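# Sort pins against the black-banded master into two trays

## Task

Measure every pin against the master pin, which carries a black band. Each pin that is smaller than the master by more than 0.005 mm goes into the reject tray, and every other pin goes into the job tray. The master itself must end up in neither tray. Finish by releasing your grip and pulling the grippers away.

## Robot and tools

Robot: two arms, left_arm and right_arm, facing each other across a table. Each has a parallel gripper with a wrist camera. The bases in the scene frame are: left_arm at (-0.027, +0.455, +0.039) m with quat_wxyz (+0.712, 0, 0, -0.702), and right_arm at (-0.035, -0.457, +0.039) m with quat_wxyz (+0.707, 0, 0, +0.708). Arm names do not match image sides.

Frames: the scene frame has its origin at the table centre, +z up, and the table top at z = +0.020 m. Left_arm's base is on the +y side. Hand positions, velocities and targets, and each wrist camera pose, are given in that arm's own base frame. Fixed cameras and the table use the scene frame. On the gripper, +x points along the fingers and the fingers close along y. end_effector_position is the midpoint between the fingers, 3 to 4 cm behind their tips. Only the last 1.5 cm of each finger pad is flat.

Row format, shared by execute_actions and move: one flat list of 16 numbers covering both arms, even if only one arm moves. The first 8 are left_arm: x, y, z in metres, then qw, qx, qy, qz, then opening. The next 8 are the same for right_arm. x, y, z and the quaternion are an absolute pose in that arm's base frame, with w first. They are not offsets. Opening runs from -1 to +1. +1 is fully open (0.080 m). Empty fingers touch at about -0.78, and values below that close no further. Going from open to closed takes about 0.6 s or more.

execute_actions(actions, cameras): actions is a list of actions. Each action is a list of up to 15 rows, and each row lasts one 1/30 s step. If an action has fewer rows, its last row is held to fill 15 steps. An empty list just returns state and images. An action is refused for both arms if any target lies more than 0.6 m from that gripper's current position along any of the gripper's axes. To keep a gripper's orientation, repeat the same commanded quaternion. Do not copy back the reported quaternion, since it drifts. To park an arm, resend its last reported pose and its intended opening on every call.

move(target, speed, blend, opening_speed, blocking, cameras): drives each gripper in a straight line from its Hand target to the row given. target is one row or a list of up to 15 rows, and the whole path is capped at 10 s. speed is 0.002 to 0.5 m/s, default 0.25, and turning is limited to twice that in rad/s. blend is a corner-rounding radius in m. opening_speed is at least 0.2 per second on the opening scale. blocking=false returns after about 0.5 s, and a later move takes over from it. Moves do not avoid obstacles or the other arm, and a faster move hits harder. Route paths around an arm's own base, because passing close to it can flip the shoulder posture. The result adds a move: line with the ending, such as done, off_target, moving, held, blocked or fault, plus limits (paced = clipped, held = steps withheld). blocked means the gripper stopped far from its commanded pose, usually against something.

wait(seconds 0 to 10) lets time run while the last commands are held. stop() brakes a running move. zoom_image(camera, region [x0,y0,x1,y1], max 504x504 px) enlarges the latest image from cam_head_left, cam_head_right, cam_left_wrist or cam_right_wrist. show_instructions() shows the reference pages, which may identify the master or the trays. finished_scene(scene) ends the current scene permanently. Its number is printed at the end of each result.

Controller behaviour: at each step the command is clipped to within 70 mm and 16 degrees of the measured pose. Hand target shows where the arm is actually being sent next, so send the remainder in a later action. Sag, friction and long reach leave the gripper low, short or tilted. Check its position and orientation after each move and correct any tilt. Tiny moves can fail or go sideways.

Gripping: grip_measured uses the same scale as opening. To hold a part, command about 0.08 below the reading at first contact. Readings can be off by about 1 mm, and under a squeeze they read up to 3 mm narrower than the part. grip_effort_n is motor effort: negative means closing, and it does not reliably show contact. Joint positions ends with the finger gap in metres, which can help compare pin diameters, though the 0.005 mm difference is far finer than the sensor. Use the reference sheet and images as well.

Other result lines: Joint torques and External joint torques are in joint order. Limits in N m are: waist 18, shoulder 22.3, elbow 22.2, wrist pitch 5.86, wrist yaw 5.84, wrist roll 5.48. Reaching a limit stops that arm for 10 s. Wrist depth gives a 7x7 grid of median depths in mm per wrist camera, valid from 70 to 1000 mm, with - meaning no value. Clear objects are invisible to it. "within noise" means the joints are at rest. Calibration lines list each camera's K, distortion and T_world_to_cam. MOTOR HOT appears from 50 °C, and at 95 °C the arm is halted. Avoid holding loads at full stretch for long, and avoid pushing toward poses the arm cannot reach.

Avoid: dropping pins or releasing them while they move, knocking anything off the table, collisions or presses between the two grippers, hard pushes, and fast contact. A part may be tugged or nudged now and then, so grip firmly. Once everything is sorted, open the grippers and lift them clear of the trays.

Each tool is called after "Request:" as name([rows], argument=value, ...), one row to a line, values as JSON.

Reference images:

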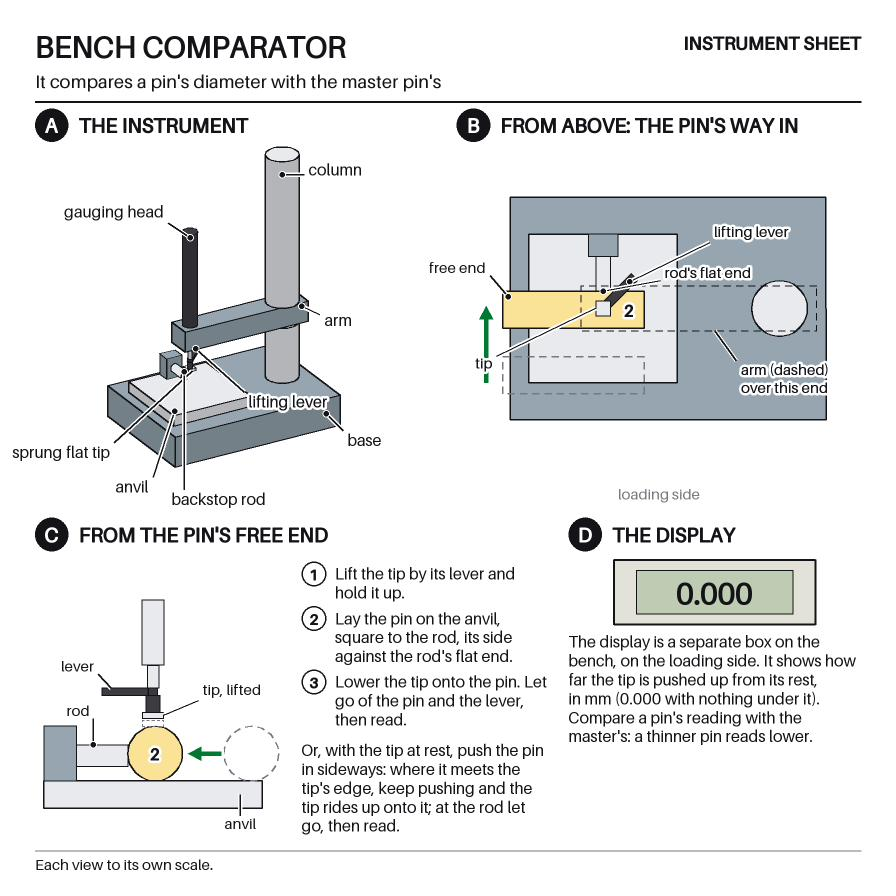

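## Session

Request:
execute_actions(actions=[])

Request:
zoom_image(camera="cam_head_left", region=[80, 140, 330, 390])

Request:
zoom_image(camera="cam_head_right", region=[100, 140, 450, 400])

Scene clock: 0.00 s.
left_arm: end_effector_position=(+0.3970, -0.1193, +0.1140) grip_measured=+0.982 grip_effort_n=n/a end_effector_quat_wxyz=(+0.892, -0.141, +0.415, +0.116) | right_arm: end_effector_position=(+0.3622, +0.1718, +0.2978) grip_measured=+0.984 grip_effort_n=n/a end_effector_quat_wxyz=(+0.872, +0.229, +0.362, +0.238)
Joint positions: left_arm=[-0.414 1.693 1.13 -0.398 -0.341 -0.693 0.079] | right_arm=[0.305 1.41 1.37 -0.555 -0.374 0.492 0.079]
Joint velocities: within noise
Joint torques (N m): no reading
External joint torques (N m): no reading
Motor temperatures (°C): left_arm=[29 28 30 32 33 31] | right_arm=[28 28 28 30 33 34]
Heat: left arm: hottest wrist yaw 33 °C (+0.0 °C/min); right arm: hottest wrist roll 34 °C (+0.0 °C/min).
Wrist depth (mm): cam_left_wrist=[224 236 248 265 285 303 332 / 213 224 234 248 265 287 308 / 203 212 222 233 250 261 287 / 194 201 211 222 236 250 268 / 186 192 201 211 220 237 253 / - 76 194 202 210 88 243 / - - 187 193 203 84 -] | cam_right_wrist=[- - - - 495 215 164 / - - - - 213 370 339 / - - - - 435 354 324 / - - - - 399 349 306 / - - - - 393 97 290 / - 80 - - 371 80 - / - - - 400 349 81 -]
Hand target: left_arm +0.3974, -0.1194, +0.1151; +0.892, -0.141, +0.413, +0.115 | right_arm +0.3620, +0.1718, +0.2995; +0.872, +0.229, +0.359, +0.239
Tool commands: left_gripper/opening=+0.982314 right_gripper/opening=+0.984109
camera_calibration:
cam_left_wrist: T_world_to_cam=[[0.30467, -0.932976, 0.191657, -0.247877], [-0.876012, -0.353472, -0.328118, 0.375322], [0.373871, -0.0679262, -0.92499, 0.0286819], [0, 0, 0, 1]] pos_world=[0.393584, -0.0966491, 0.197188]
cam_right_wrist: T_world_to_cam=[[0.201329, -0.806201, -0.556333, 0.235129], [-0.920285, 0.038836, -0.389316, 0.467708], [0.335473, 0.590366, -0.734116, 0.0749307], [0, 0, 0, 1]] pos_world=[0.357949, 0.127161, 0.367904]

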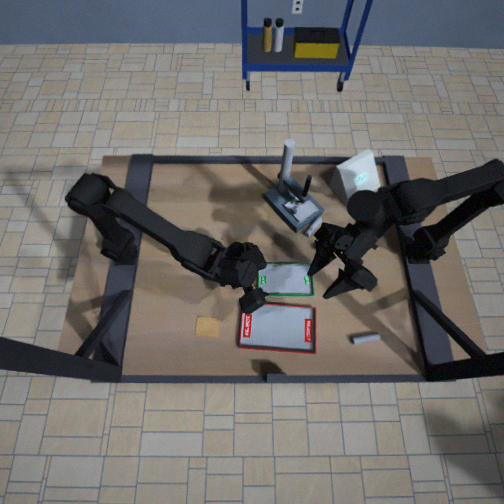

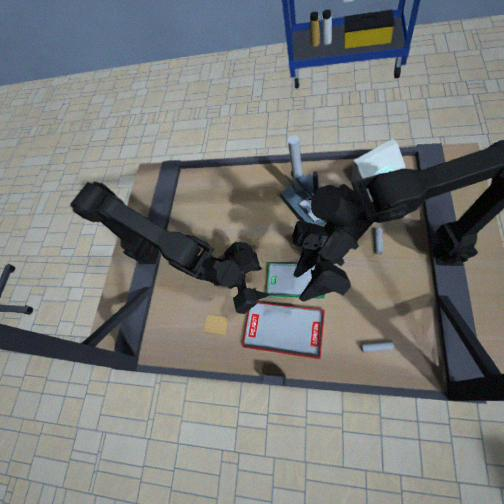

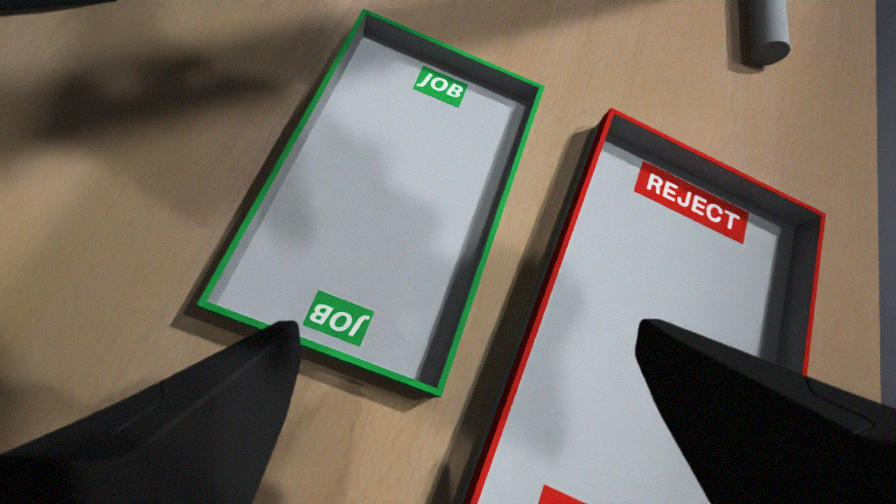

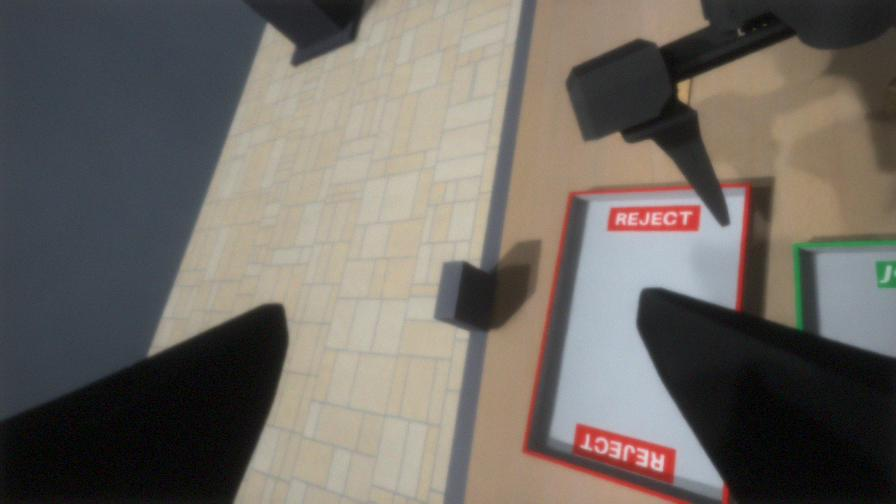

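Scaled by 2.016 from the camera's 504x504 image, which has a finer 720x720 frame.

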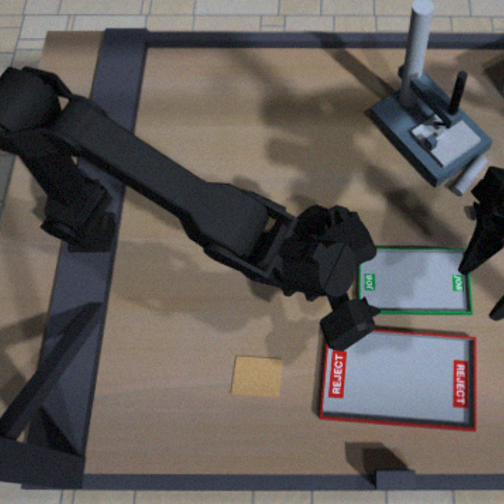

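Scaled by 1.440 from the camera's 504x504 image, which has a finer 720x720 frame.

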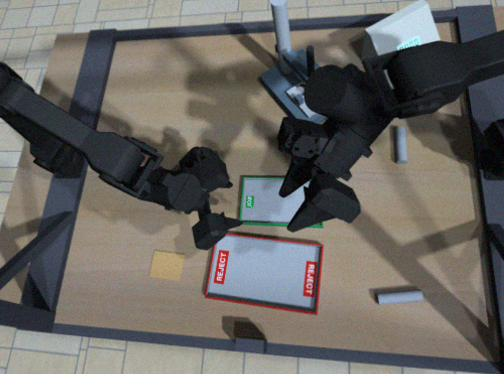

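Request:
move(target=[0.22, 0.05, 0.25, 0.8871, 0, 0.4617, 0, 0.98, 0.22, 0.02, 0.32, 0.8871, 0, 0.4617, 0, 0.984], speed=0.2)

Request:
zoom_image(camera="cam_head_left", region=[250, 130, 440, 370])

Request:
zoom_image(camera="cam_head_right", region=[260, 130, 450, 370])

Scene clock: 11.37 s.
left_arm: end_effector_position=(+0.2190, +0.0497, +0.2459) grip_measured=+0.982 grip_effort_n=-14.7 end_effector_quat_wxyz=(+0.885, -0.001, +0.466, +0.001) | right_arm: end_effector_position=(+0.2210, +0.0212, +0.3161) grip_measured=+0.984 grip_effort_n=-4.0 end_effector_quat_wxyz=(+0.884, +0.001, +0.468, +0.001)
Joint positions: left_arm=[0.354 0.993 1.171 -1.178 0.197 0.294 0.079] | right_arm=[0.151 1.109 1.54 -1.409 0.082 0.126 0.079]
Joint velocities: within noise
Joint torques (N m): left_arm=[0.3 -2 7.38 0.98 0.29 0.1] | right_arm=[-0.22 -3.28 6.92 0.97 0.17 -0.13]
External joint torques (N m): left_arm=[0.29 -0.07 1.43 -0.19 0.17 0.1] | right_arm=[-0.2 -1.36 1.65 -0.22 0.11 -0.14]
Motor temperatures (°C): left_arm=[29 31 30 33 33 31] | right_arm=[28 29 31 33 33 34]
Heat: left arm: hottest wrist pitch 33 °C (+5.3 °C/min); right arm: hottest wrist roll 34 °C (+0.0 °C/min).
Wrist depth (mm): cam_left_wrist=[388 363 373 408 409 413 420 / 374 379 384 387 392 396 401 / 360 365 369 374 377 382 384 / 347 351 355 359 334 367 371 / 334 338 341 344 345 354 354 / 325 76 327 333 334 88 346 / - - 317 321 324 84 -] | cam_right_wrist=[447 445 454 460 464 468 310 / 426 434 439 441 449 416 449 / 419 420 422 428 412 394 438 / 405 407 411 415 412 420 425 / 396 397 401 403 407 97 342 / - 80 387 390 394 80 - / - - 377 381 383 81 -]
Hand target: left_arm +0.2200, +0.0500, +0.2501; +0.887, +0.000, +0.462, +0.000 | right_arm +0.2200, +0.0200, +0.3200; +0.887, +0.000, +0.462, +0.000
Off the commanded pose: left_arm 0.004 m, 1 deg | right_arm 0.004 m, 1 deg.
move: done
camera_calibration:
cam_left_wrist: T_world_to_cam=[[-0.0121379, -0.999175, 0.0387591, 0.0490021], [-0.965235, 0.00158643, -0.261378, 0.307885], [0.261101, -0.0405842, -0.964458, 0.261759], [0, 0, 0, 1]] pos_world=[0.229431, 0.0590966, 0.331031]
cam_right_wrist: T_world_to_cam=[[-0.0443233, -0.998593, 0.0291195, 0.0256787], [-0.970686, 0.0361557, -0.237616, 0.313967], [0.236229, -0.0387978, -0.970923, 0.334799], [0, 0, 0, 1]] pos_world=[0.226813, 0.0272803, 0.39892]

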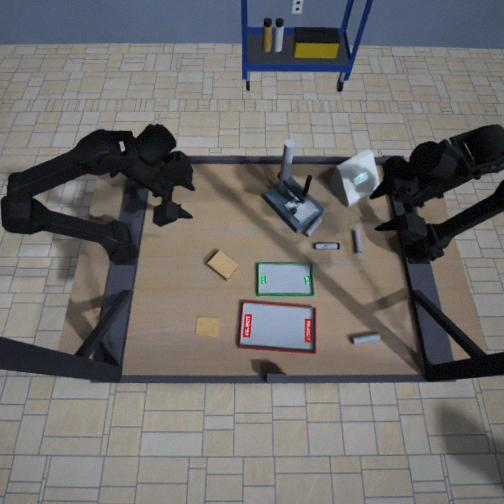

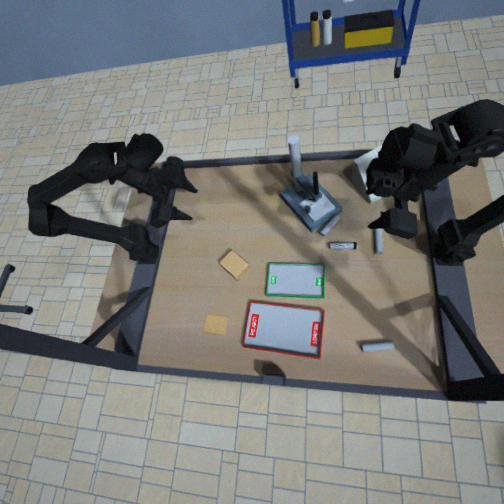

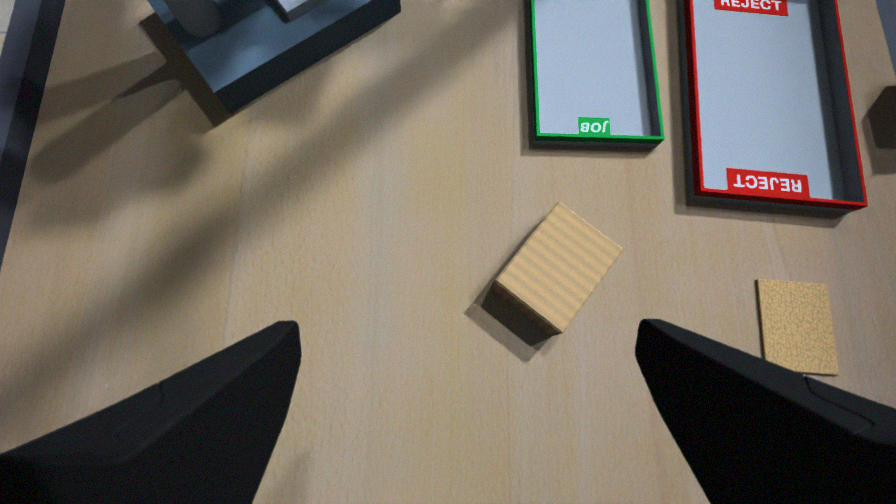

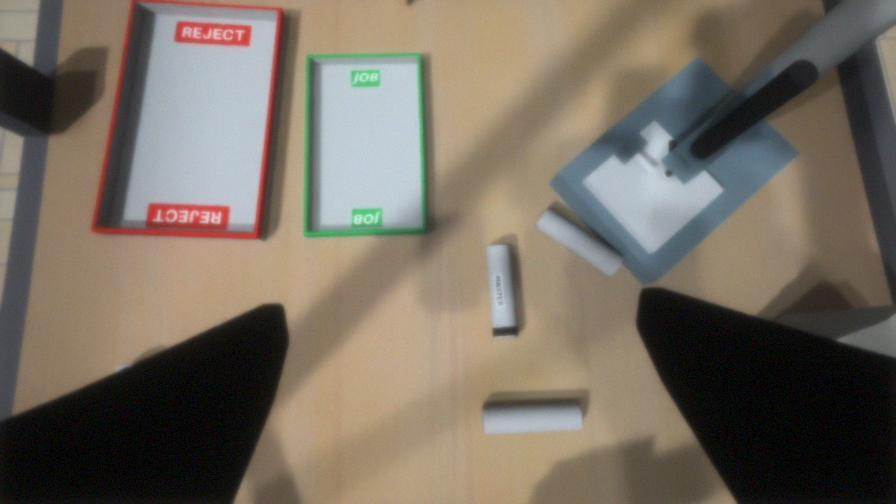

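Scaled by 2.100 from the camera's 504x504 image, which has a finer 720x720 frame.

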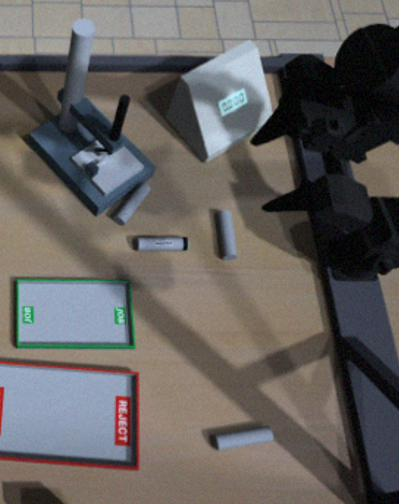

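Scaled by 2.100 from the camera's 504x504 image, which has a finer 720x720 frame.

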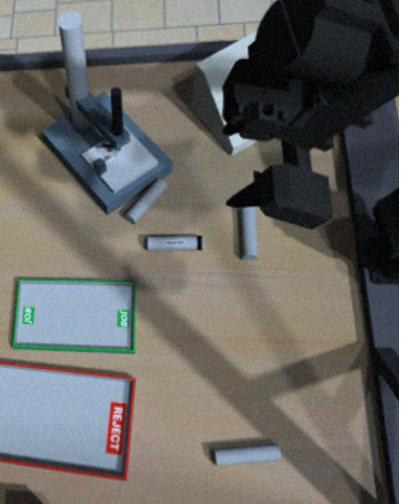

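Request:
move([
  [0.22, 0.05, 0.25, 0.8871, 0, 0.4617, 0, 0.98, 0.245, -0.036, 0.12, 0.8850, 0, 0.4656, 0, 0.1],
  [0.22, 0.05, 0.25, 0.8871, 0, 0.4617, 0, 0.98, 0.253, -0.036, 0.045, 0.8850, 0, 0.4656, 0, 0.1],
], speed=0.15, cameras=["cam_right_wrist","cam_head_right"])

Request:
zoom_image(camera="cam_right_wrist", region=[250, 50, 750, 504])

Scene clock: 58.60 s.
left_arm: end_effector_position=(+0.2189, +0.0497, +0.2458) grip_measured=+0.982 grip_effort_n=-14.7 end_effector_quat_wxyz=(+0.884, -0.001, +0.467, +0.001) | right_arm: end_effector_position=(+0.2548, -0.0370, +0.0485) grip_measured=+0.104 grip_effort_n=-19.3 end_effector_quat_wxyz=(+0.887, -0.001, +0.461, -0.001)
Joint positions: left_arm=[0.355 0.993 1.171 -1.178 0.197 0.295 0.079] | right_arm=[-0.214 1.141 0.423 -0.252 -0.12 -0.177 0.04]
Joint velocities: within noise
Joint torques (N m): left_arm=[0.29 -1.99 7.34 0.98 0.29 0.1] | right_arm=[0.22 -2.86 5.58 1.26 -0.05 0.07]
External joint torques (N m): left_arm=[0.27 -0.11 1.4 -0.19 0.18 0.1] | right_arm=[0.23 -0.13 -0.25 0.09 0.02 0.07]
Motor temperatures (°C): left_arm=[29 29 34 35 33 31] | right_arm=[28 30 34 34 33 34]
Heat: left arm: hottest wrist pitch 35 °C (+3.1 °C/min); right arm: hottest elbow 34 °C (+6.1 °C/min).
Wrist depth (mm): cam_left_wrist=[388 363 374 407 410 414 421 / 374 377 383 389 393 398 403 / 361 366 370 374 378 382 383 / 348 350 354 358 335 368 372 / 334 339 343 343 344 355 355 / 326 76 328 333 335 88 346 / - - 317 321 325 84 -] | cam_right_wrist=[151 151 156 157 158 135 120 / 146 147 150 152 143 132 123 / 143 144 145 132 148 135 128 / 139 140 140 123 142 144 144 / 134 135 136 120 103 139 140 / 131 - 87 118 88 - - / - - 127 129 129 - -]
Hand target: left_arm +0.2199, +0.0500, +0.2499; +0.887, +0.000, +0.462, +0.000 | right_arm +0.2529, -0.0359, +0.0449; +0.885, +0.000, +0.466, +0.000
Off the commanded pose: left_arm 0.004 m, 1 deg | right_arm 0.004 m, 1 deg.
move: done
camera_calibration:
cam_right_wrist: T_world_to_cam=[[-0.0467433, -0.998334, 0.0338182, -0.0227762], [-0.967259, 0.036782, -0.251112, 0.285099], [0.24945, -0.0444487, -0.967367, 0.0609822], [0, 0, 0, 1]] pos_world=[0.259488, -0.0305142, 0.131354]
Images, in order (width x height): cam_head_right 504x504, cam_right_wrist 896x504.

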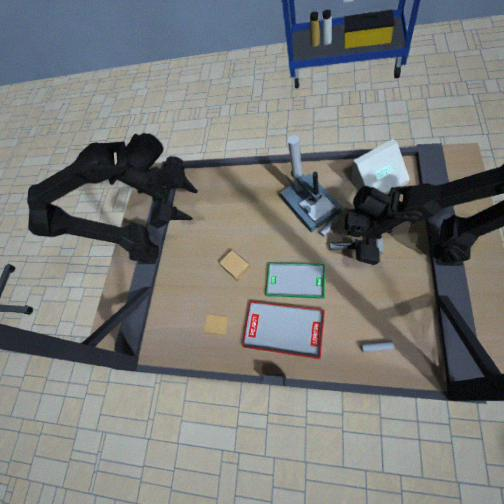

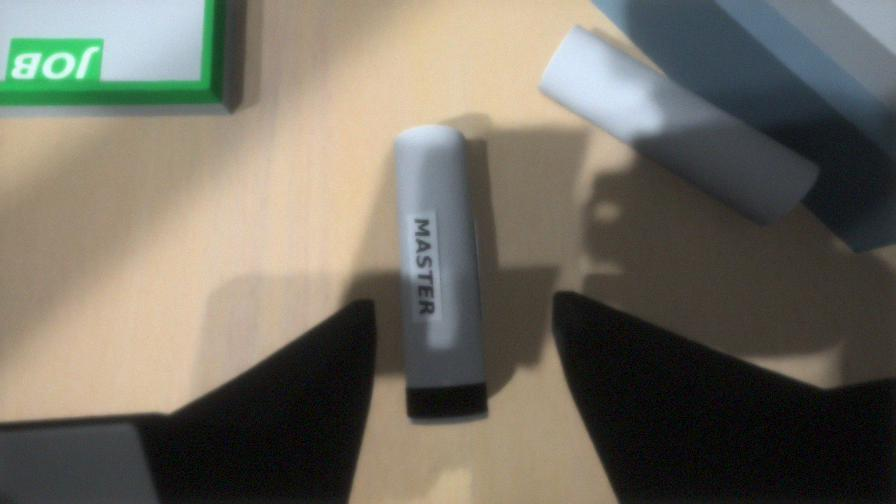

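Scaled by 1.008 from the camera's 896x504 image, which has a finer 1280x720 frame.

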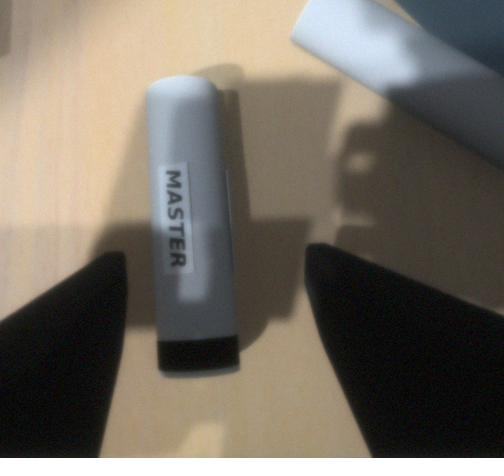

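Request:
move([
  [0.22, 0.05, 0.25, 0.8871, 0, 0.4617, 0, 0.98, 0.2460, -0.0325, 0.030, 0.8850, 0, 0.4656, 0, 0.1],
  [0.22, 0.05, 0.25, 0.8871, 0, 0.4617, 0, 0.98, 0.2455, -0.0325, 0.0120, 0.8850, 0, 0.4656, 0, 0.1],
], speed=0.06, cameras=["cam_right_wrist"])

Scene clock: 68.60 s.
left_arm: end_effector_position=(+0.2189, +0.0497, +0.2458) grip_measured=+0.982 grip_effort_n=-14.7 end_effector_quat_wxyz=(+0.884, -0.001, +0.467, +0.001) | right_arm: end_effector_position=(+0.2510, -0.0339, +0.0204) grip_measured=+0.104 grip_effort_n=-19.3 end_effector_quat_wxyz=(+0.891, -0.003, +0.453, +0.000)
Joint positions: left_arm=[0.355 0.993 1.171 -1.178 0.197 0.295 0.079] | right_arm=[-0.203 1.206 0.314 -0.057 -0.115 -0.169 0.04]
Joint velocities: within noise
Joint torques (N m): left_arm=[0.3 -1.99 7.33 0.98 0.29 0.1] | right_arm=[0.19 -1.59 4.4 1.2 0.04 0.12]
External joint torques (N m): left_arm=[0.32 -0.13 1.45 -0.17 0.17 0.1] | right_arm=[0.2 1.16 -1.04 -0.02 0.1 0.12]
Motor temperatures (°C): left_arm=[29 29 34 35 33 31] | right_arm=[28 29 34 34 33 34]
Heat: left arm: hottest wrist pitch 35 °C (+2.0 °C/min); right arm: hottest elbow 34 °C (+3.0 °C/min).
Wrist depth (mm): cam_left_wrist=[389 364 374 406 410 412 419 / 374 379 383 391 392 396 401 / 360 365 369 374 379 382 384 / 347 351 354 359 335 368 372 / 333 339 342 346 345 355 356 / 326 76 328 332 334 88 346 / - - 317 321 324 84 -] | cam_right_wrist=[118 125 129 129 128 110 112 / 121 122 123 104 125 124 106 / 116 117 118 99 120 122 121 / - 113 114 97 116 117 118 / 109 109 111 93 105 113 114 / 106 - 76 106 106 - - / - - 102 103 105 - -]
Hand target: left_arm +0.2199, +0.0500, +0.2499; +0.887, +0.000, +0.462, +0.000 | right_arm +0.2453, -0.0325, +0.0124; +0.885, +0.000, +0.466, +0.000
Off the commanded pose: left_arm 0.004 m, 1 deg | right_arm 0.010 m, 2 deg.
move: off_target (right_arm)
camera_calibration:
cam_right_wrist: T_world_to_cam=[[-0.0445708, -0.998358, 0.0359845, -0.0194655], [-0.962487, 0.0332634, -0.269282, 0.273356], [0.267643, -0.0466367, -0.962389, 0.0301261], [0, 0, 0, 1]] pos_world=[0.254171, -0.0271213, 0.103303]
Images, in order (width x height): cam_right_wrist 896x504.

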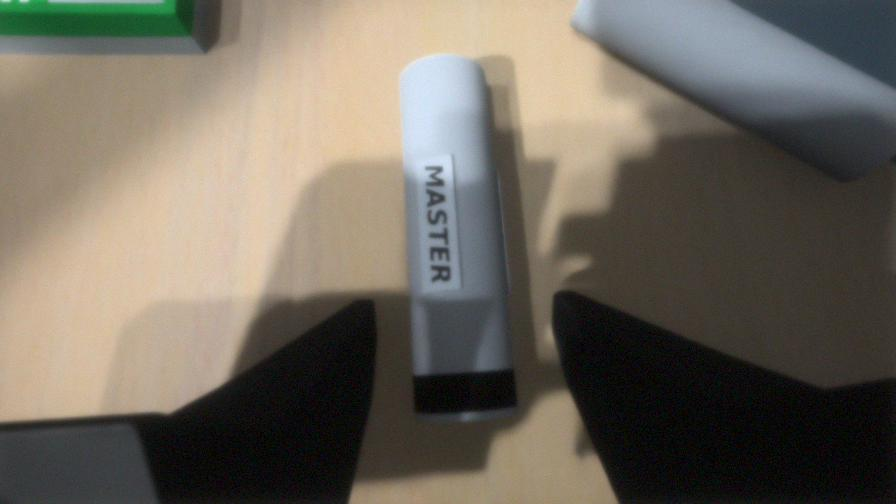

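Request:
move(target=[0.22, 0.05, 0.25, 0.8871, 0, 0.4617, 0, 0.98, 0.2455, -0.0325, 0.0240, 0.8850, 0, 0.4656, 0, 0.1], speed=0.03, cameras=["cam_right_wrist"])

Scene clock: 72.43 s.
left_arm: end_effector_position=(+0.2189, +0.0497, +0.2458) grip_measured=+0.982 grip_effort_n=-14.7 end_effector_quat_wxyz=(+0.884, -0.001, +0.467, +0.001) | right_arm: end_effector_position=(+0.2443, -0.0325, +0.0217) grip_measured=+0.103 grip_effort_n=-18.8 end_effector_quat_wxyz=(+0.884, +0.000, +0.468, +0.001)
Joint positions: left_arm=[0.355 0.993 1.171 -1.178 0.197 0.295 0.079] | right_arm=[-0.203 1.178 0.326 -0.132 -0.115 -0.169 0.04]
Joint velocities: within noise
Joint torques (N m): left_arm=[0.3 -1.99 7.33 0.98 0.29 0.1] | right_arm=[0.2 -3.93 6.54 0.78 0.03 0.12]
External joint torques (N m): left_arm=[0.29 -0.17 1.39 -0.21 0.18 0.09] | right_arm=[0.19 -1.27 1 -0.41 0.11 0.12]
Motor temperatures (°C): left_arm=[29 29 34 35 33 31] | right_arm=[28 29 34 34 33 34]
Heat: left arm: hottest wrist pitch 35 °C (+2.0 °C/min); right arm: hottest elbow 34 °C (+3.0 °C/min).
Wrist depth (mm): cam_left_wrist=[386 364 373 408 408 412 419 / 374 376 383 389 393 397 401 / 362 363 369 374 378 380 384 / 347 350 355 358 334 369 371 / 334 339 341 344 345 354 356 / 326 76 328 332 335 88 345 / - - 317 320 324 84 -] | cam_right_wrist=[123 124 126 125 126 112 106 / 120 120 121 102 123 123 109 / 116 117 117 98 119 121 121 / - 113 114 96 115 116 117 / 109 110 111 95 105 113 113 / 107 - 76 108 107 - - / - - 103 105 106 - -]
Hand target: left_arm +0.2199, +0.0500, +0.2499; +0.887, +0.000, +0.462, +0.000 | right_arm +0.2455, -0.0325, +0.0240; +0.885, +0.000, +0.466, +0.000
Off the commanded pose: left_arm 0.004 m, 1 deg | right_arm 0.003 m, 0 deg.
move: done
camera_calibration:
cam_right_wrist: T_world_to_cam=[[-0.0437781, -0.998578, 0.0304131, -0.018512], [-0.970894, 0.0353496, -0.236888, 0.268602], [0.235477, -0.0398984, -0.971061, 0.0415318], [0, 0, 0, 1]] pos_world=[0.250194, -0.0263236, 0.104522]
Images, in order (width x height): cam_right_wrist 896x504.

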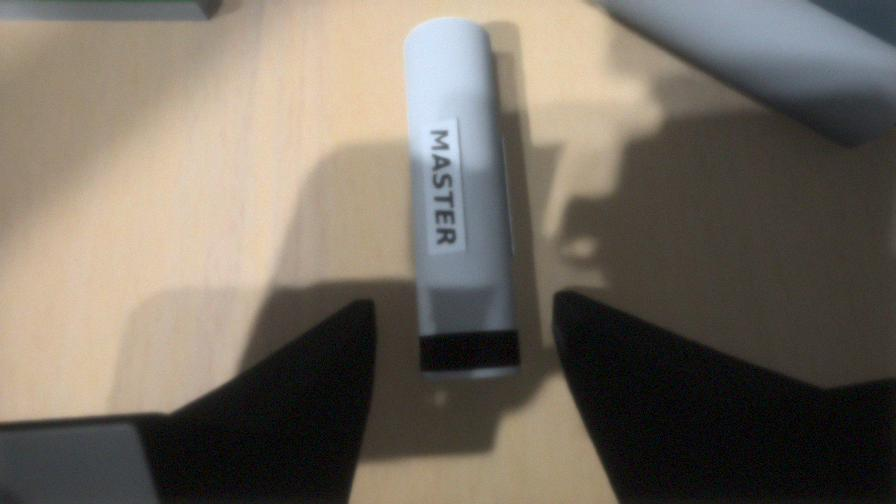

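Request:
move(target=[0.22, 0.05, 0.25, 0.8871, 0, 0.4617, 0, 0.98, 0.2525, -0.0330, 0.0230, 0.8850, 0, 0.4656, 0, 0.1], speed=0.03, cameras=["cam_right_wrist"])

Scene clock: 76.00 s.
left_arm: end_effector_position=(+0.2189, +0.0497, +0.2458) grip_measured=+0.982 grip_effort_n=-14.7 end_effector_quat_wxyz=(+0.884, -0.001, +0.467, +0.001) | right_arm: end_effector_position=(+0.2498, -0.0329, +0.0218) grip_measured=+0.103 grip_effort_n=-19.3 end_effector_quat_wxyz=(+0.884, +0.000, +0.467, +0.001)
Joint positions: left_arm=[0.355 0.993 1.171 -1.178 0.197 0.295 0.079] | right_arm=[-0.198 1.208 0.341 -0.114 -0.112 -0.165 0.04]
Joint velocities: within noise
Joint torques (N m): left_arm=[0.29 -1.99 7.34 0.98 0.29 0.1] | right_arm=[0.24 -2.63 6.84 1.24 0.01 0.13]
External joint torques (N m): left_arm=[0.28 -0.15 1.4 -0.2 0.18 0.1] | right_arm=[0.24 0.2 1.3 0.04 0.08 0.13]
Motor temperatures (°C): left_arm=[29 29 34 35 33 31] | right_arm=[28 29 34 34 33 34]
Heat: left arm: hottest wrist pitch 35 °C (+2.0 °C/min); right arm: hottest elbow 34 °C (+2.0 °C/min).
Wrist depth (mm): cam_left_wrist=[389 363 372 407 409 412 420 / 374 378 384 388 392 396 402 / 361 365 369 374 378 381 384 / 346 350 356 358 334 367 373 / 334 339 342 344 345 354 355 / 325 76 329 333 334 88 345 / - - 317 321 324 84 -] | cam_right_wrist=[122 123 126 126 126 109 106 / 120 120 121 103 123 123 106 / 115 117 117 98 119 121 120 / - 113 114 96 115 116 117 / 109 110 111 93 105 113 113 / 107 - 76 107 107 - - / - - 103 104 106 - -]
Hand target: left_arm +0.2199, +0.0500, +0.2499; +0.887, +0.000, +0.462, +0.000 | right_arm +0.2525, -0.0330, +0.0230; +0.885, +0.000, +0.466, +0.000
Off the commanded pose: left_arm 0.004 m, 1 deg | right_arm 0.003 m, 0 deg.
move: done
camera_calibration:
cam_right_wrist: T_world_to_cam=[[-0.0444648, -0.998511, 0.031602, -0.0185622], [-0.9704, 0.0356534, -0.238856, 0.273891], [0.237374, -0.0412873, -0.970541, 0.0397622], [0, 0, 0, 1]] pos_world=[0.25552, -0.026658, 0.104598]
Images, in order (width x height): cam_right_wrist 896x504.

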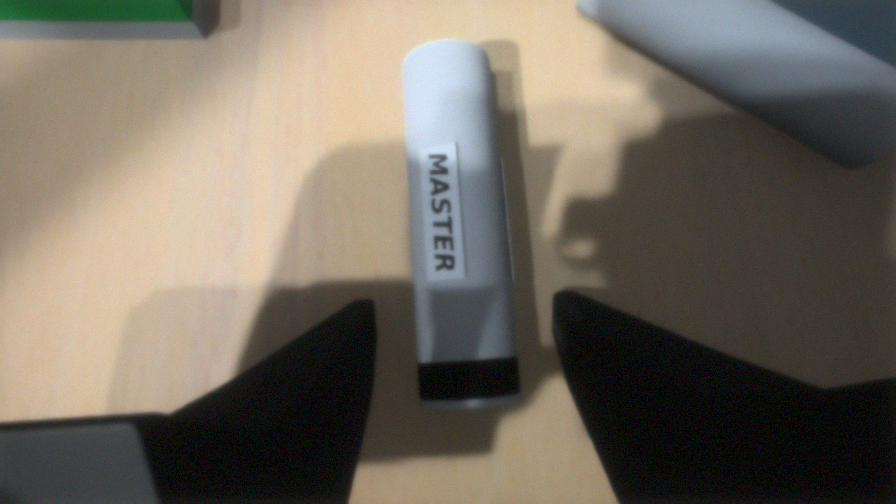

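Request:
move(target=[0.22, 0.05, 0.25, 0.8871, 0, 0.4617, 0, 0.98, 0.2535, -0.0330, 0.0250, 0.8850, 0, 0.4656, 0, -0.56], speed=0.03, opening_speed=0.8, cameras=["cam_right_wrist"])

Scene clock: 80.17 s.
left_arm: end_effector_position=(+0.2189, +0.0497, +0.2458) grip_measured=+0.982 grip_effort_n=-14.7 end_effector_quat_wxyz=(+0.884, -0.001, +0.467, +0.001) | right_arm: end_effector_position=(+0.2510, -0.0330, +0.0232) grip_measured=-0.384 grip_effort_n=-83.5 end_effector_quat_wxyz=(+0.884, -0.001, +0.467, +0.000)
Joint positions: left_arm=[0.355 0.993 1.171 -1.178 0.197 0.295 0.079] | right_arm=[-0.196 1.209 0.348 -0.12 -0.109 -0.164 0.018]
Joint velocities: within noise
Joint torques (N m): left_arm=[0.3 -1.99 7.33 0.98 0.29 0.1] | right_arm=[0.18 -2.98 6.95 0.96 -0.05 0.13]
External joint torques (N m): left_arm=[0.3 -0.11 1.37 -0.19 0.17 0.09] | right_arm=[0.18 -0.12 1.4 -0.24 0.01 0.13]
Motor temperatures (°C): left_arm=[29 29 34 35 33 31] | right_arm=[28 29 35 34 33 34]
Heat: left arm: hottest wrist pitch 35 °C (+1.0 °C/min); right arm: hottest elbow 35 °C (+3.0 °C/min).
Wrist depth (mm): cam_left_wrist=[388 363 373 406 410 413 421 / 374 379 382 389 392 397 401 / 360 364 370 375 379 382 385 / 346 351 354 359 335 368 371 / 334 339 342 345 345 355 357 / 326 76 328 333 336 88 345 / - - 317 321 323 84 -] | cam_right_wrist=[120 124 127 127 127 109 107 / 121 121 122 104 124 124 106 / 116 118 119 99 120 122 121 / - 114 115 96 117 117 118 / 110 111 111 92 113 115 115 / 108 108 - 108 - - - / - - - 106 - - -]
Hand target: left_arm +0.2199, +0.0500, +0.2499; +0.887, +0.000, +0.462, +0.000 | right_arm +0.2535, -0.0330, +0.0250; +0.885, +0.000, +0.466, +0.000
Off the commanded pose: left_arm 0.004 m, 1 deg | right_arm 0.003 m, 0 deg.
move: done
camera_calibration:
cam_right_wrist: T_world_to_cam=[[-0.044461, -0.998462, 0.0331093, -0.0186909], [-0.9704, 0.035289, -0.238912, 0.275418], [0.237376, -0.0427515, -0.970477, 0.0407434], [0, 0, 0, 1]] pos_world=[0.256763, -0.0266396, 0.10596]
Images, in order (width x height): cam_right_wrist 896x504.

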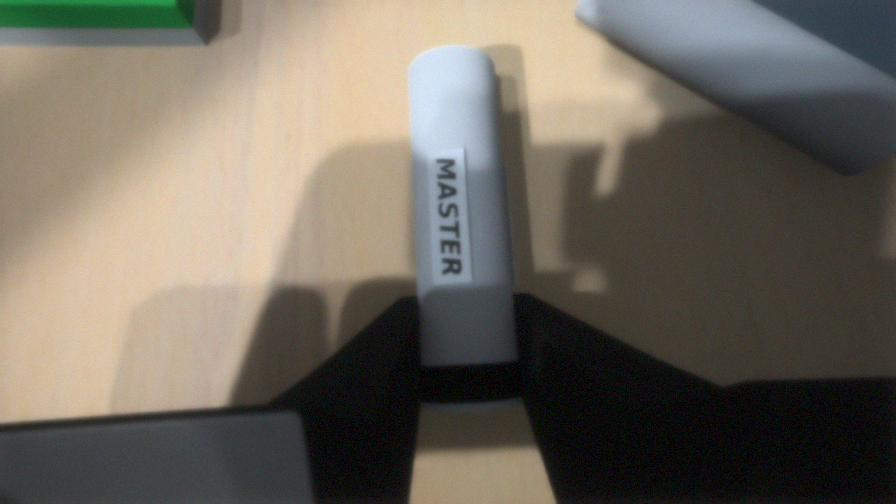

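Request:
move([
  [0.22, 0.05, 0.25, 0.8871, 0, 0.4617, 0, 0.98, 0.2535, -0.0330, 0.12, 0.8850, 0, 0.4656, 0, -0.56],
  [0.22, 0.05, 0.25, 0.8871, 0, 0.4617, 0, 0.98, 0.30, -0.06, 0.17, 0.8021, 0.1968, 0.4220, -0.3740, -0.56],
], speed=0.12, blend=0.02, cameras=["cam_right_wrist","cam_head_right"])

Scene clock: 91.30 s.
left_arm: end_effector_position=(+0.2189, +0.0497, +0.2458) grip_measured=+0.982 grip_effort_n=-14.7 end_effector_quat_wxyz=(+0.884, -0.001, +0.467, +0.001) | right_arm: end_effector_position=(+0.2964, -0.0599, +0.1647) grip_measured=-0.384 grip_effort_n=-83.5 end_effector_quat_wxyz=(+0.799, +0.195, +0.430, -0.373)
Joint positions: left_arm=[0.355 0.993 1.171 -1.178 0.197 0.295 0.079] | right_arm=[0.019 1.362 1.085 -0.901 0.45 0.794 0.018]
Joint velocities: within noise
Joint torques (N m): left_arm=[0.29 -1.98 7.33 0.98 0.29 0.1] | right_arm=[0.22 -5.33 8.49 0.81 0.55 0.13]
External joint torques (N m): left_arm=[0.29 -0.12 1.41 -0.19 0.18 0.09] | right_arm=[0.22 -0.71 2.3 -0.09 0.27 0.13]
Motor temperatures (°C): left_arm=[29 29 35 35 33 31] | right_arm=[28 30 37 34 33 34]
Heat: left arm: hottest elbow 35 °C (+3.0 °C/min); right arm: hottest elbow 37 °C (+5.1 °C/min).
Wrist depth (mm): cam_left_wrist=[388 363 373 407 410 413 420 / 374 378 384 390 392 396 401 / 361 366 369 374 378 381 384 / 346 351 355 359 335 367 371 / 334 339 342 344 345 354 356 / 325 76 328 333 336 88 346 / - - 317 321 325 84 -] | cam_right_wrist=[269 273 274 166 288 297 212 / 260 264 266 228 279 285 198 / 252 256 258 225 270 272 207 / 244 248 251 238 262 264 222 / 236 241 245 96 255 259 261 / 229 235 - 97 86 - - / - - - 235 - - -]
Hand target: left_arm +0.2199, +0.0500, +0.2499; +0.887, +0.000, +0.462, +0.000 | right_arm +0.2999, -0.0600, +0.1700; +0.802, +0.197, +0.422, -0.374
Off the commanded pose: left_arm 0.004 m, 1 deg | right_arm 0.006 m, 1 deg.
move: done
camera_calibration:
cam_right_wrist: T_world_to_cam=[[-0.791462, -0.609865, 0.0406512, 0.195287], [-0.60158, 0.765493, -0.228301, 0.286869], [0.108114, -0.205146, -0.972742, 0.195144], [0, 0, 0, 1]] pos_world=[0.306039, -0.0604644, 0.247379]
Images, in order (width x height): cam_head_right 504x504, cam_right_wrist 896x504.

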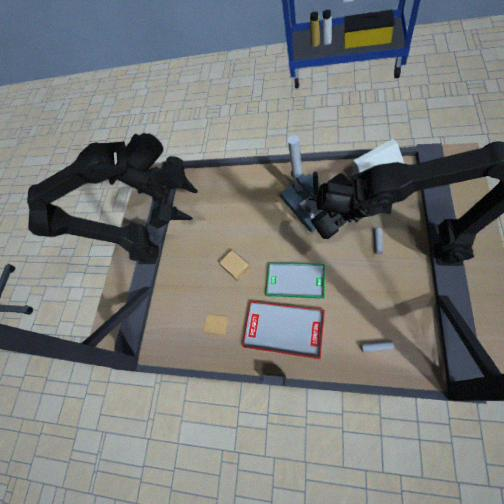

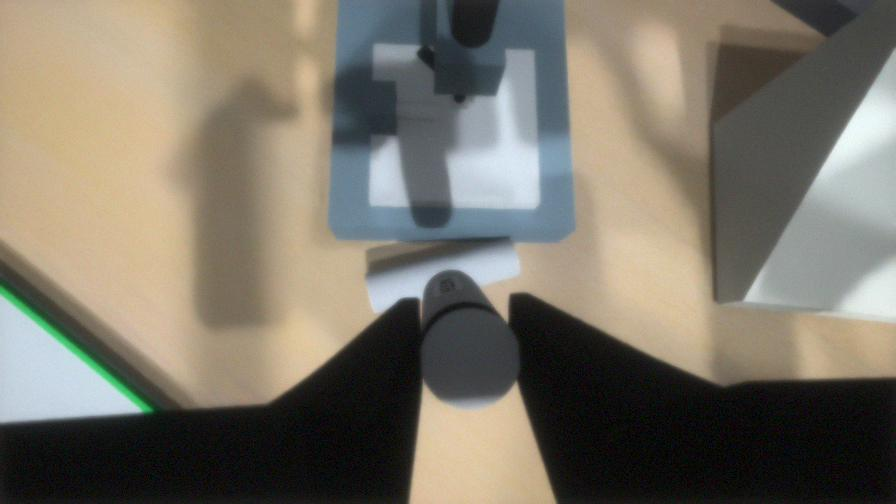

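Request:
move([
  [0.22, 0.05, 0.25, 0.8871, 0, 0.4617, 0, 0.98, 0.289, -0.030, 0.14, 0.8850, 0, 0.4656, 0, -0.56],
  [0.22, 0.05, 0.25, 0.8871, 0, 0.4617, 0, 0.98, 0.289, -0.030, 0.085, 0.8850, 0, 0.4656, 0, -0.56],
], speed=0.12, cameras=["cam_right_wrist","cam_head_right"])

Request:
zoom_image(camera="cam_head_right", region=[260, 150, 460, 350])

Scene clock: 115.30 s.
left_arm: end_effector_position=(+0.2189, +0.0497, +0.2458) grip_measured=+0.982 grip_effort_n=-14.7 end_effector_quat_wxyz=(+0.884, -0.001, +0.467, +0.001) | right_arm: end_effector_position=(+0.2895, -0.0299, +0.0871) grip_measured=-0.384 grip_effort_n=-83.5 end_effector_quat_wxyz=(+0.886, +0.000, +0.464, -0.001)
Joint positions: left_arm=[0.355 0.993 1.171 -1.178 0.197 0.295 0.079] | right_arm=[-0.144 1.224 0.64 -0.386 -0.08 -0.118 0.018]
Joint velocities: within noise
Joint torques (N m): left_arm=[0.29 -1.99 7.33 0.98 0.29 0.1] | right_arm=[-0.19 -4.07 6.16 1.34 -0.14 -0.12]
External joint torques (N m): left_arm=[0.3 -0.1 1.37 -0.19 0.17 0.1] | right_arm=[-0.17 -0.43 -0.06 0.13 -0.1 -0.12]
Motor temperatures (°C): left_arm=[29 29 35 35 33 31] | right_arm=[28 31 37 34 33 34]
Heat: left arm: hottest elbow 35 °C (+1.0 °C/min); right arm: hottest elbow 37 °C (+3.0 °C/min).
Wrist depth (mm): cam_left_wrist=[389 364 373 407 408 411 421 / 373 378 383 389 393 396 402 / 361 363 370 374 379 380 383 / 346 351 355 357 334 367 370 / 335 340 341 345 346 354 356 / 325 76 329 333 334 88 345 / - - 316 321 324 84 -] | cam_right_wrist=[190 191 195 197 198 166 145 / 183 185 188 190 190 152 150 / 178 179 183 184 185 156 145 / 173 174 176 179 178 160 143 / 170 170 172 96 174 173 151 / 166 167 - 166 86 - - / - - - 163 - - -]
Hand target: left_arm +0.2199, +0.0500, +0.2499; +0.887, +0.000, +0.462, +0.000 | right_arm +0.2890, -0.0300, +0.0850; +0.885, +0.000, +0.466, +0.000
Off the commanded pose: left_arm 0.004 m, 1 deg | right_arm 0.002 m, 0 deg.
move: done
camera_calibration:
cam_right_wrist: T_world_to_cam=[[-0.0478328, -0.998325, 0.0325345, -0.0148932], [-0.968727, 0.0384258, -0.245137, 0.328128], [0.243476, -0.0432426, -0.968942, 0.0918921], [0, 0, 0, 1]] pos_world=[0.29478, -0.0235032, 0.169959]
Images, in order (width x height): cam_head_right 504x504, cam_right_wrist 896x504.

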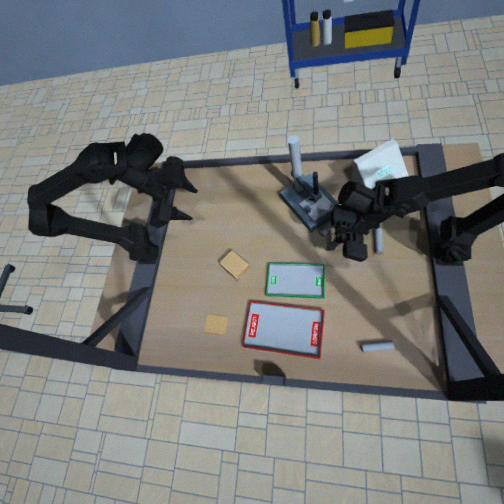

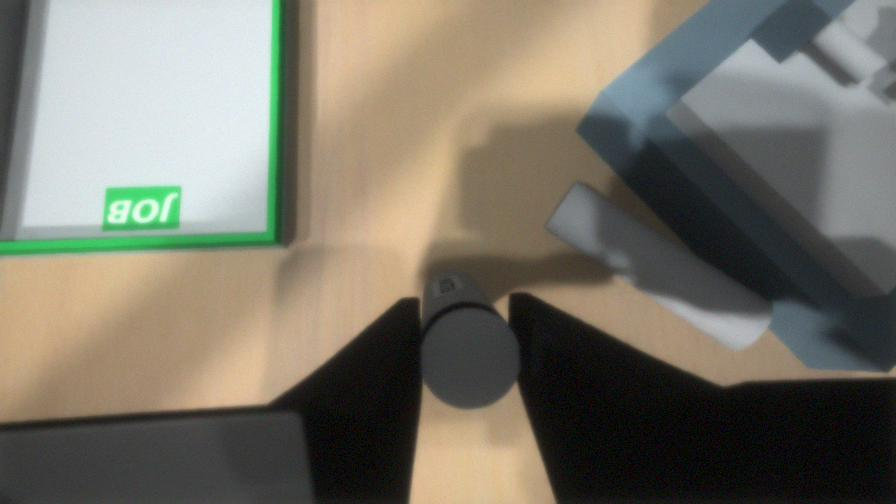

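Scaled by 2.520 from the camera's 504x504 image, which has a finer 720x720 frame.

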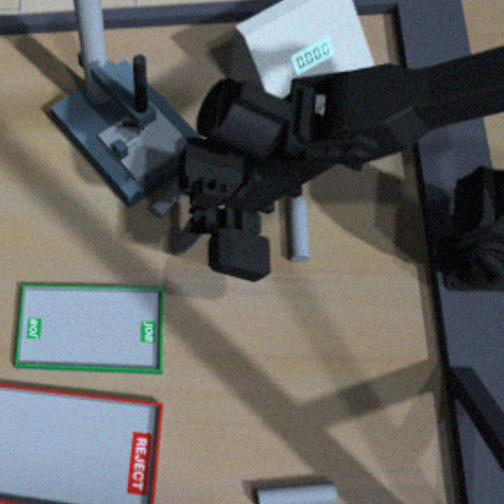

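Request:
move([
  [0.22, 0.05, 0.25, 0.8871, 0, 0.4617, 0, 0.98, 0.289, -0.030, 0.073, 0.8850, 0, 0.4656, 0, -0.56],
  [0.22, 0.05, 0.25, 0.8871, 0, 0.4617, 0, 0.98, 0.289, -0.030, 0.073, 0.8850, 0, 0.4656, 0, -0.42],
  [0.22, 0.05, 0.25, 0.8871, 0, 0.4617, 0, 0.98, 0.270, -0.030, 0.066, 0.8850, 0, 0.4656, 0, -0.42],
], speed=0.05, cameras=["cam_right_wrist"])

Scene clock: 126.53 s.
left_arm: end_effector_position=(+0.2189, +0.0497, +0.2458) grip_measured=+0.982 grip_effort_n=-14.7 end_effector_quat_wxyz=(+0.884, -0.001, +0.467, +0.001) | right_arm: end_effector_position=(+0.2791, -0.0307, +0.0793) grip_measured=-0.384 grip_effort_n=-83.5 end_effector_quat_wxyz=(+0.895, -0.002, +0.446, -0.002)
Joint positions: left_arm=[0.355 0.993 1.171 -1.178 0.197 0.295 0.079] | right_arm=[-0.158 1.164 0.549 -0.314 -0.09 -0.129 0.018]
Joint velocities: within noise
Joint torques (N m): left_arm=[0.3 -1.99 7.33 0.98 0.3 0.1] | right_arm=[-0.22 -2.82 3.98 0.45 -0.06 -0.13]
External joint torques (N m): left_arm=[0.31 -0.09 1.31 -0.22 0.17 0.09] | right_arm=[-0.2 0.39 -2.22 -0.81 -0.01 -0.14]
Motor temperatures (°C): left_arm=[29 29 36 35 33 31] | right_arm=[28 31 38 34 33 34]
Heat: left arm: hottest elbow 36 °C (+2.0 °C/min); right arm: hottest elbow 38 °C (+4.0 °C/min).
Wrist depth (mm): cam_left_wrist=[389 364 373 408 409 415 420 / 373 378 382 387 392 396 403 / 361 365 369 375 378 381 384 / 347 351 355 359 334 367 372 / 335 339 342 345 345 354 356 / 325 76 328 334 335 88 345 / - - 317 320 323 84 -] | cam_right_wrist=[192 194 197 200 200 166 153 / 183 185 189 191 189 153 150 / 176 177 181 183 183 157 144 / 170 172 175 175 175 158 146 / 166 167 168 95 104 170 157 / 161 162 - 160 86 - - / - - - 156 - - -]
Hand target: left_arm +0.2199, +0.0500, +0.2499; +0.887, +0.000, +0.462, +0.000 | right_arm +0.2699, -0.0299, +0.0664; +0.885, +0.000, +0.466, +0.000
Off the commanded pose: left_arm 0.004 m, 1 deg | right_arm 0.016 m, 3 deg.
move: off_target (right_arm); target 2's new opening was sent with right_arm's hand 0.013 m and 2 deg from that target
camera_calibration:
cam_right_wrist: T_world_to_cam=[[-0.0478581, -0.998248, 0.0347926, -0.0161736], [-0.957736, 0.035969, -0.28539, 0.316149], [0.283639, -0.0469804, -0.95778, 0.0745671], [0, 0, 0, 1]] pos_world=[0.280863, -0.0240136, 0.162207]
Images, in order (width x height): cam_right_wrist 896x504.

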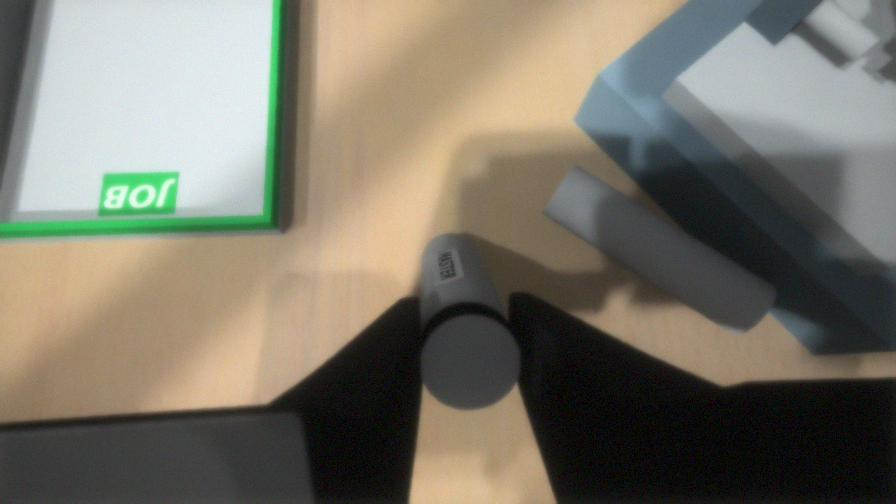

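Request:
move([
  [0.22, 0.05, 0.25, 0.8871, 0, 0.4617, 0, 0.98, 0.274, -0.030, 0.075, 0.8850, 0, 0.4656, 0, -0.42],
  [0.22, 0.05, 0.25, 0.8871, 0, 0.4617, 0, 0.98, 0.274, -0.030, 0.075, 0.8850, 0, 0.4656, 0, -0.385],
], speed=0.05, cameras=["cam_right_wrist"])

Scene clock: 131.83 s.
left_arm: end_effector_position=(+0.2189, +0.0497, +0.2458) grip_measured=+0.982 grip_effort_n=-14.7 end_effector_quat_wxyz=(+0.884, -0.001, +0.467, +0.001) | right_arm: end_effector_position=(+0.2753, -0.0302, +0.0783) grip_measured=-0.376 grip_effort_n=-45.8 end_effector_quat_wxyz=(+0.889, -0.001, +0.458, -0.001)
Joint positions: left_arm=[0.355 0.993 1.171 -1.178 0.197 0.295 0.079] | right_arm=[-0.158 1.164 0.56 -0.353 -0.09 -0.129 0.018]
Joint velocities: within noise
Joint torques (N m): left_arm=[0.3 -1.99 7.33 0.98 0.29 0.1] | right_arm=[0.04 -2.7 6.79 0.61 -0.01 -0.04]
External joint torques (N m): left_arm=[0.3 -0.11 1.37 -0.2 0.17 0.1] | right_arm=[0.04 0.52 0.58 -0.62 0.05 -0.04]
Motor temperatures (°C): left_arm=[29 29 36 35 33 31] | right_arm=[28 31 37 34 33 34]
Heat: left arm: hottest elbow 36 °C (+2.0 °C/min); right arm: hottest elbow 37 °C (+3.0 °C/min).
Wrist depth (mm): cam_left_wrist=[388 363 373 408 408 413 420 / 375 377 382 389 394 397 403 / 360 364 370 374 379 382 385 / 347 350 353 358 335 367 371 / 335 340 342 343 344 354 355 / 326 76 328 333 334 88 345 / - - 316 321 324 84 -] | cam_right_wrist=[185 186 189 193 193 158 149 / 178 179 183 185 184 153 144 / 172 173 177 178 177 159 141 / 169 170 171 161 173 155 145 / 163 164 165 95 167 168 167 / 159 160 - 159 - - - / - - - 155 - - -]
Hand target: left_arm +0.2199, +0.0500, +0.2499; +0.887, +0.000, +0.462, +0.000 | right_arm +0.2740, -0.0300, +0.0751; +0.885, +0.000, +0.465, +0.000
Off the commanded pose: left_arm 0.004 m, 1 deg | right_arm 0.004 m, 1 deg.
move: done
camera_calibration:
cam_right_wrist: T_world_to_cam=[[-0.0468511, -0.998381, 0.0322539, -0.0158635], [-0.965236, 0.0369362, -0.258759, 0.31227], [0.257148, -0.0432558, -0.965403, 0.0827812], [0, 0, 0, 1]] pos_world=[0.279384, -0.0237911, 0.161231]
Images, in order (width x height): cam_right_wrist 896x504.

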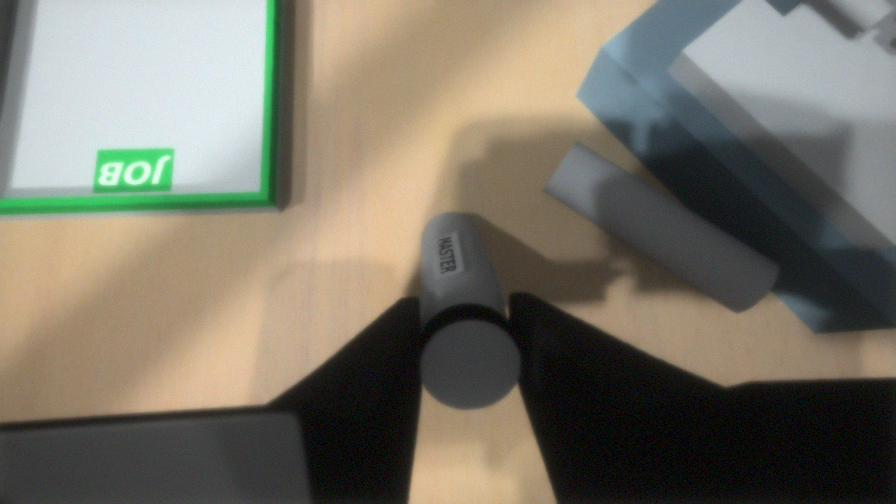

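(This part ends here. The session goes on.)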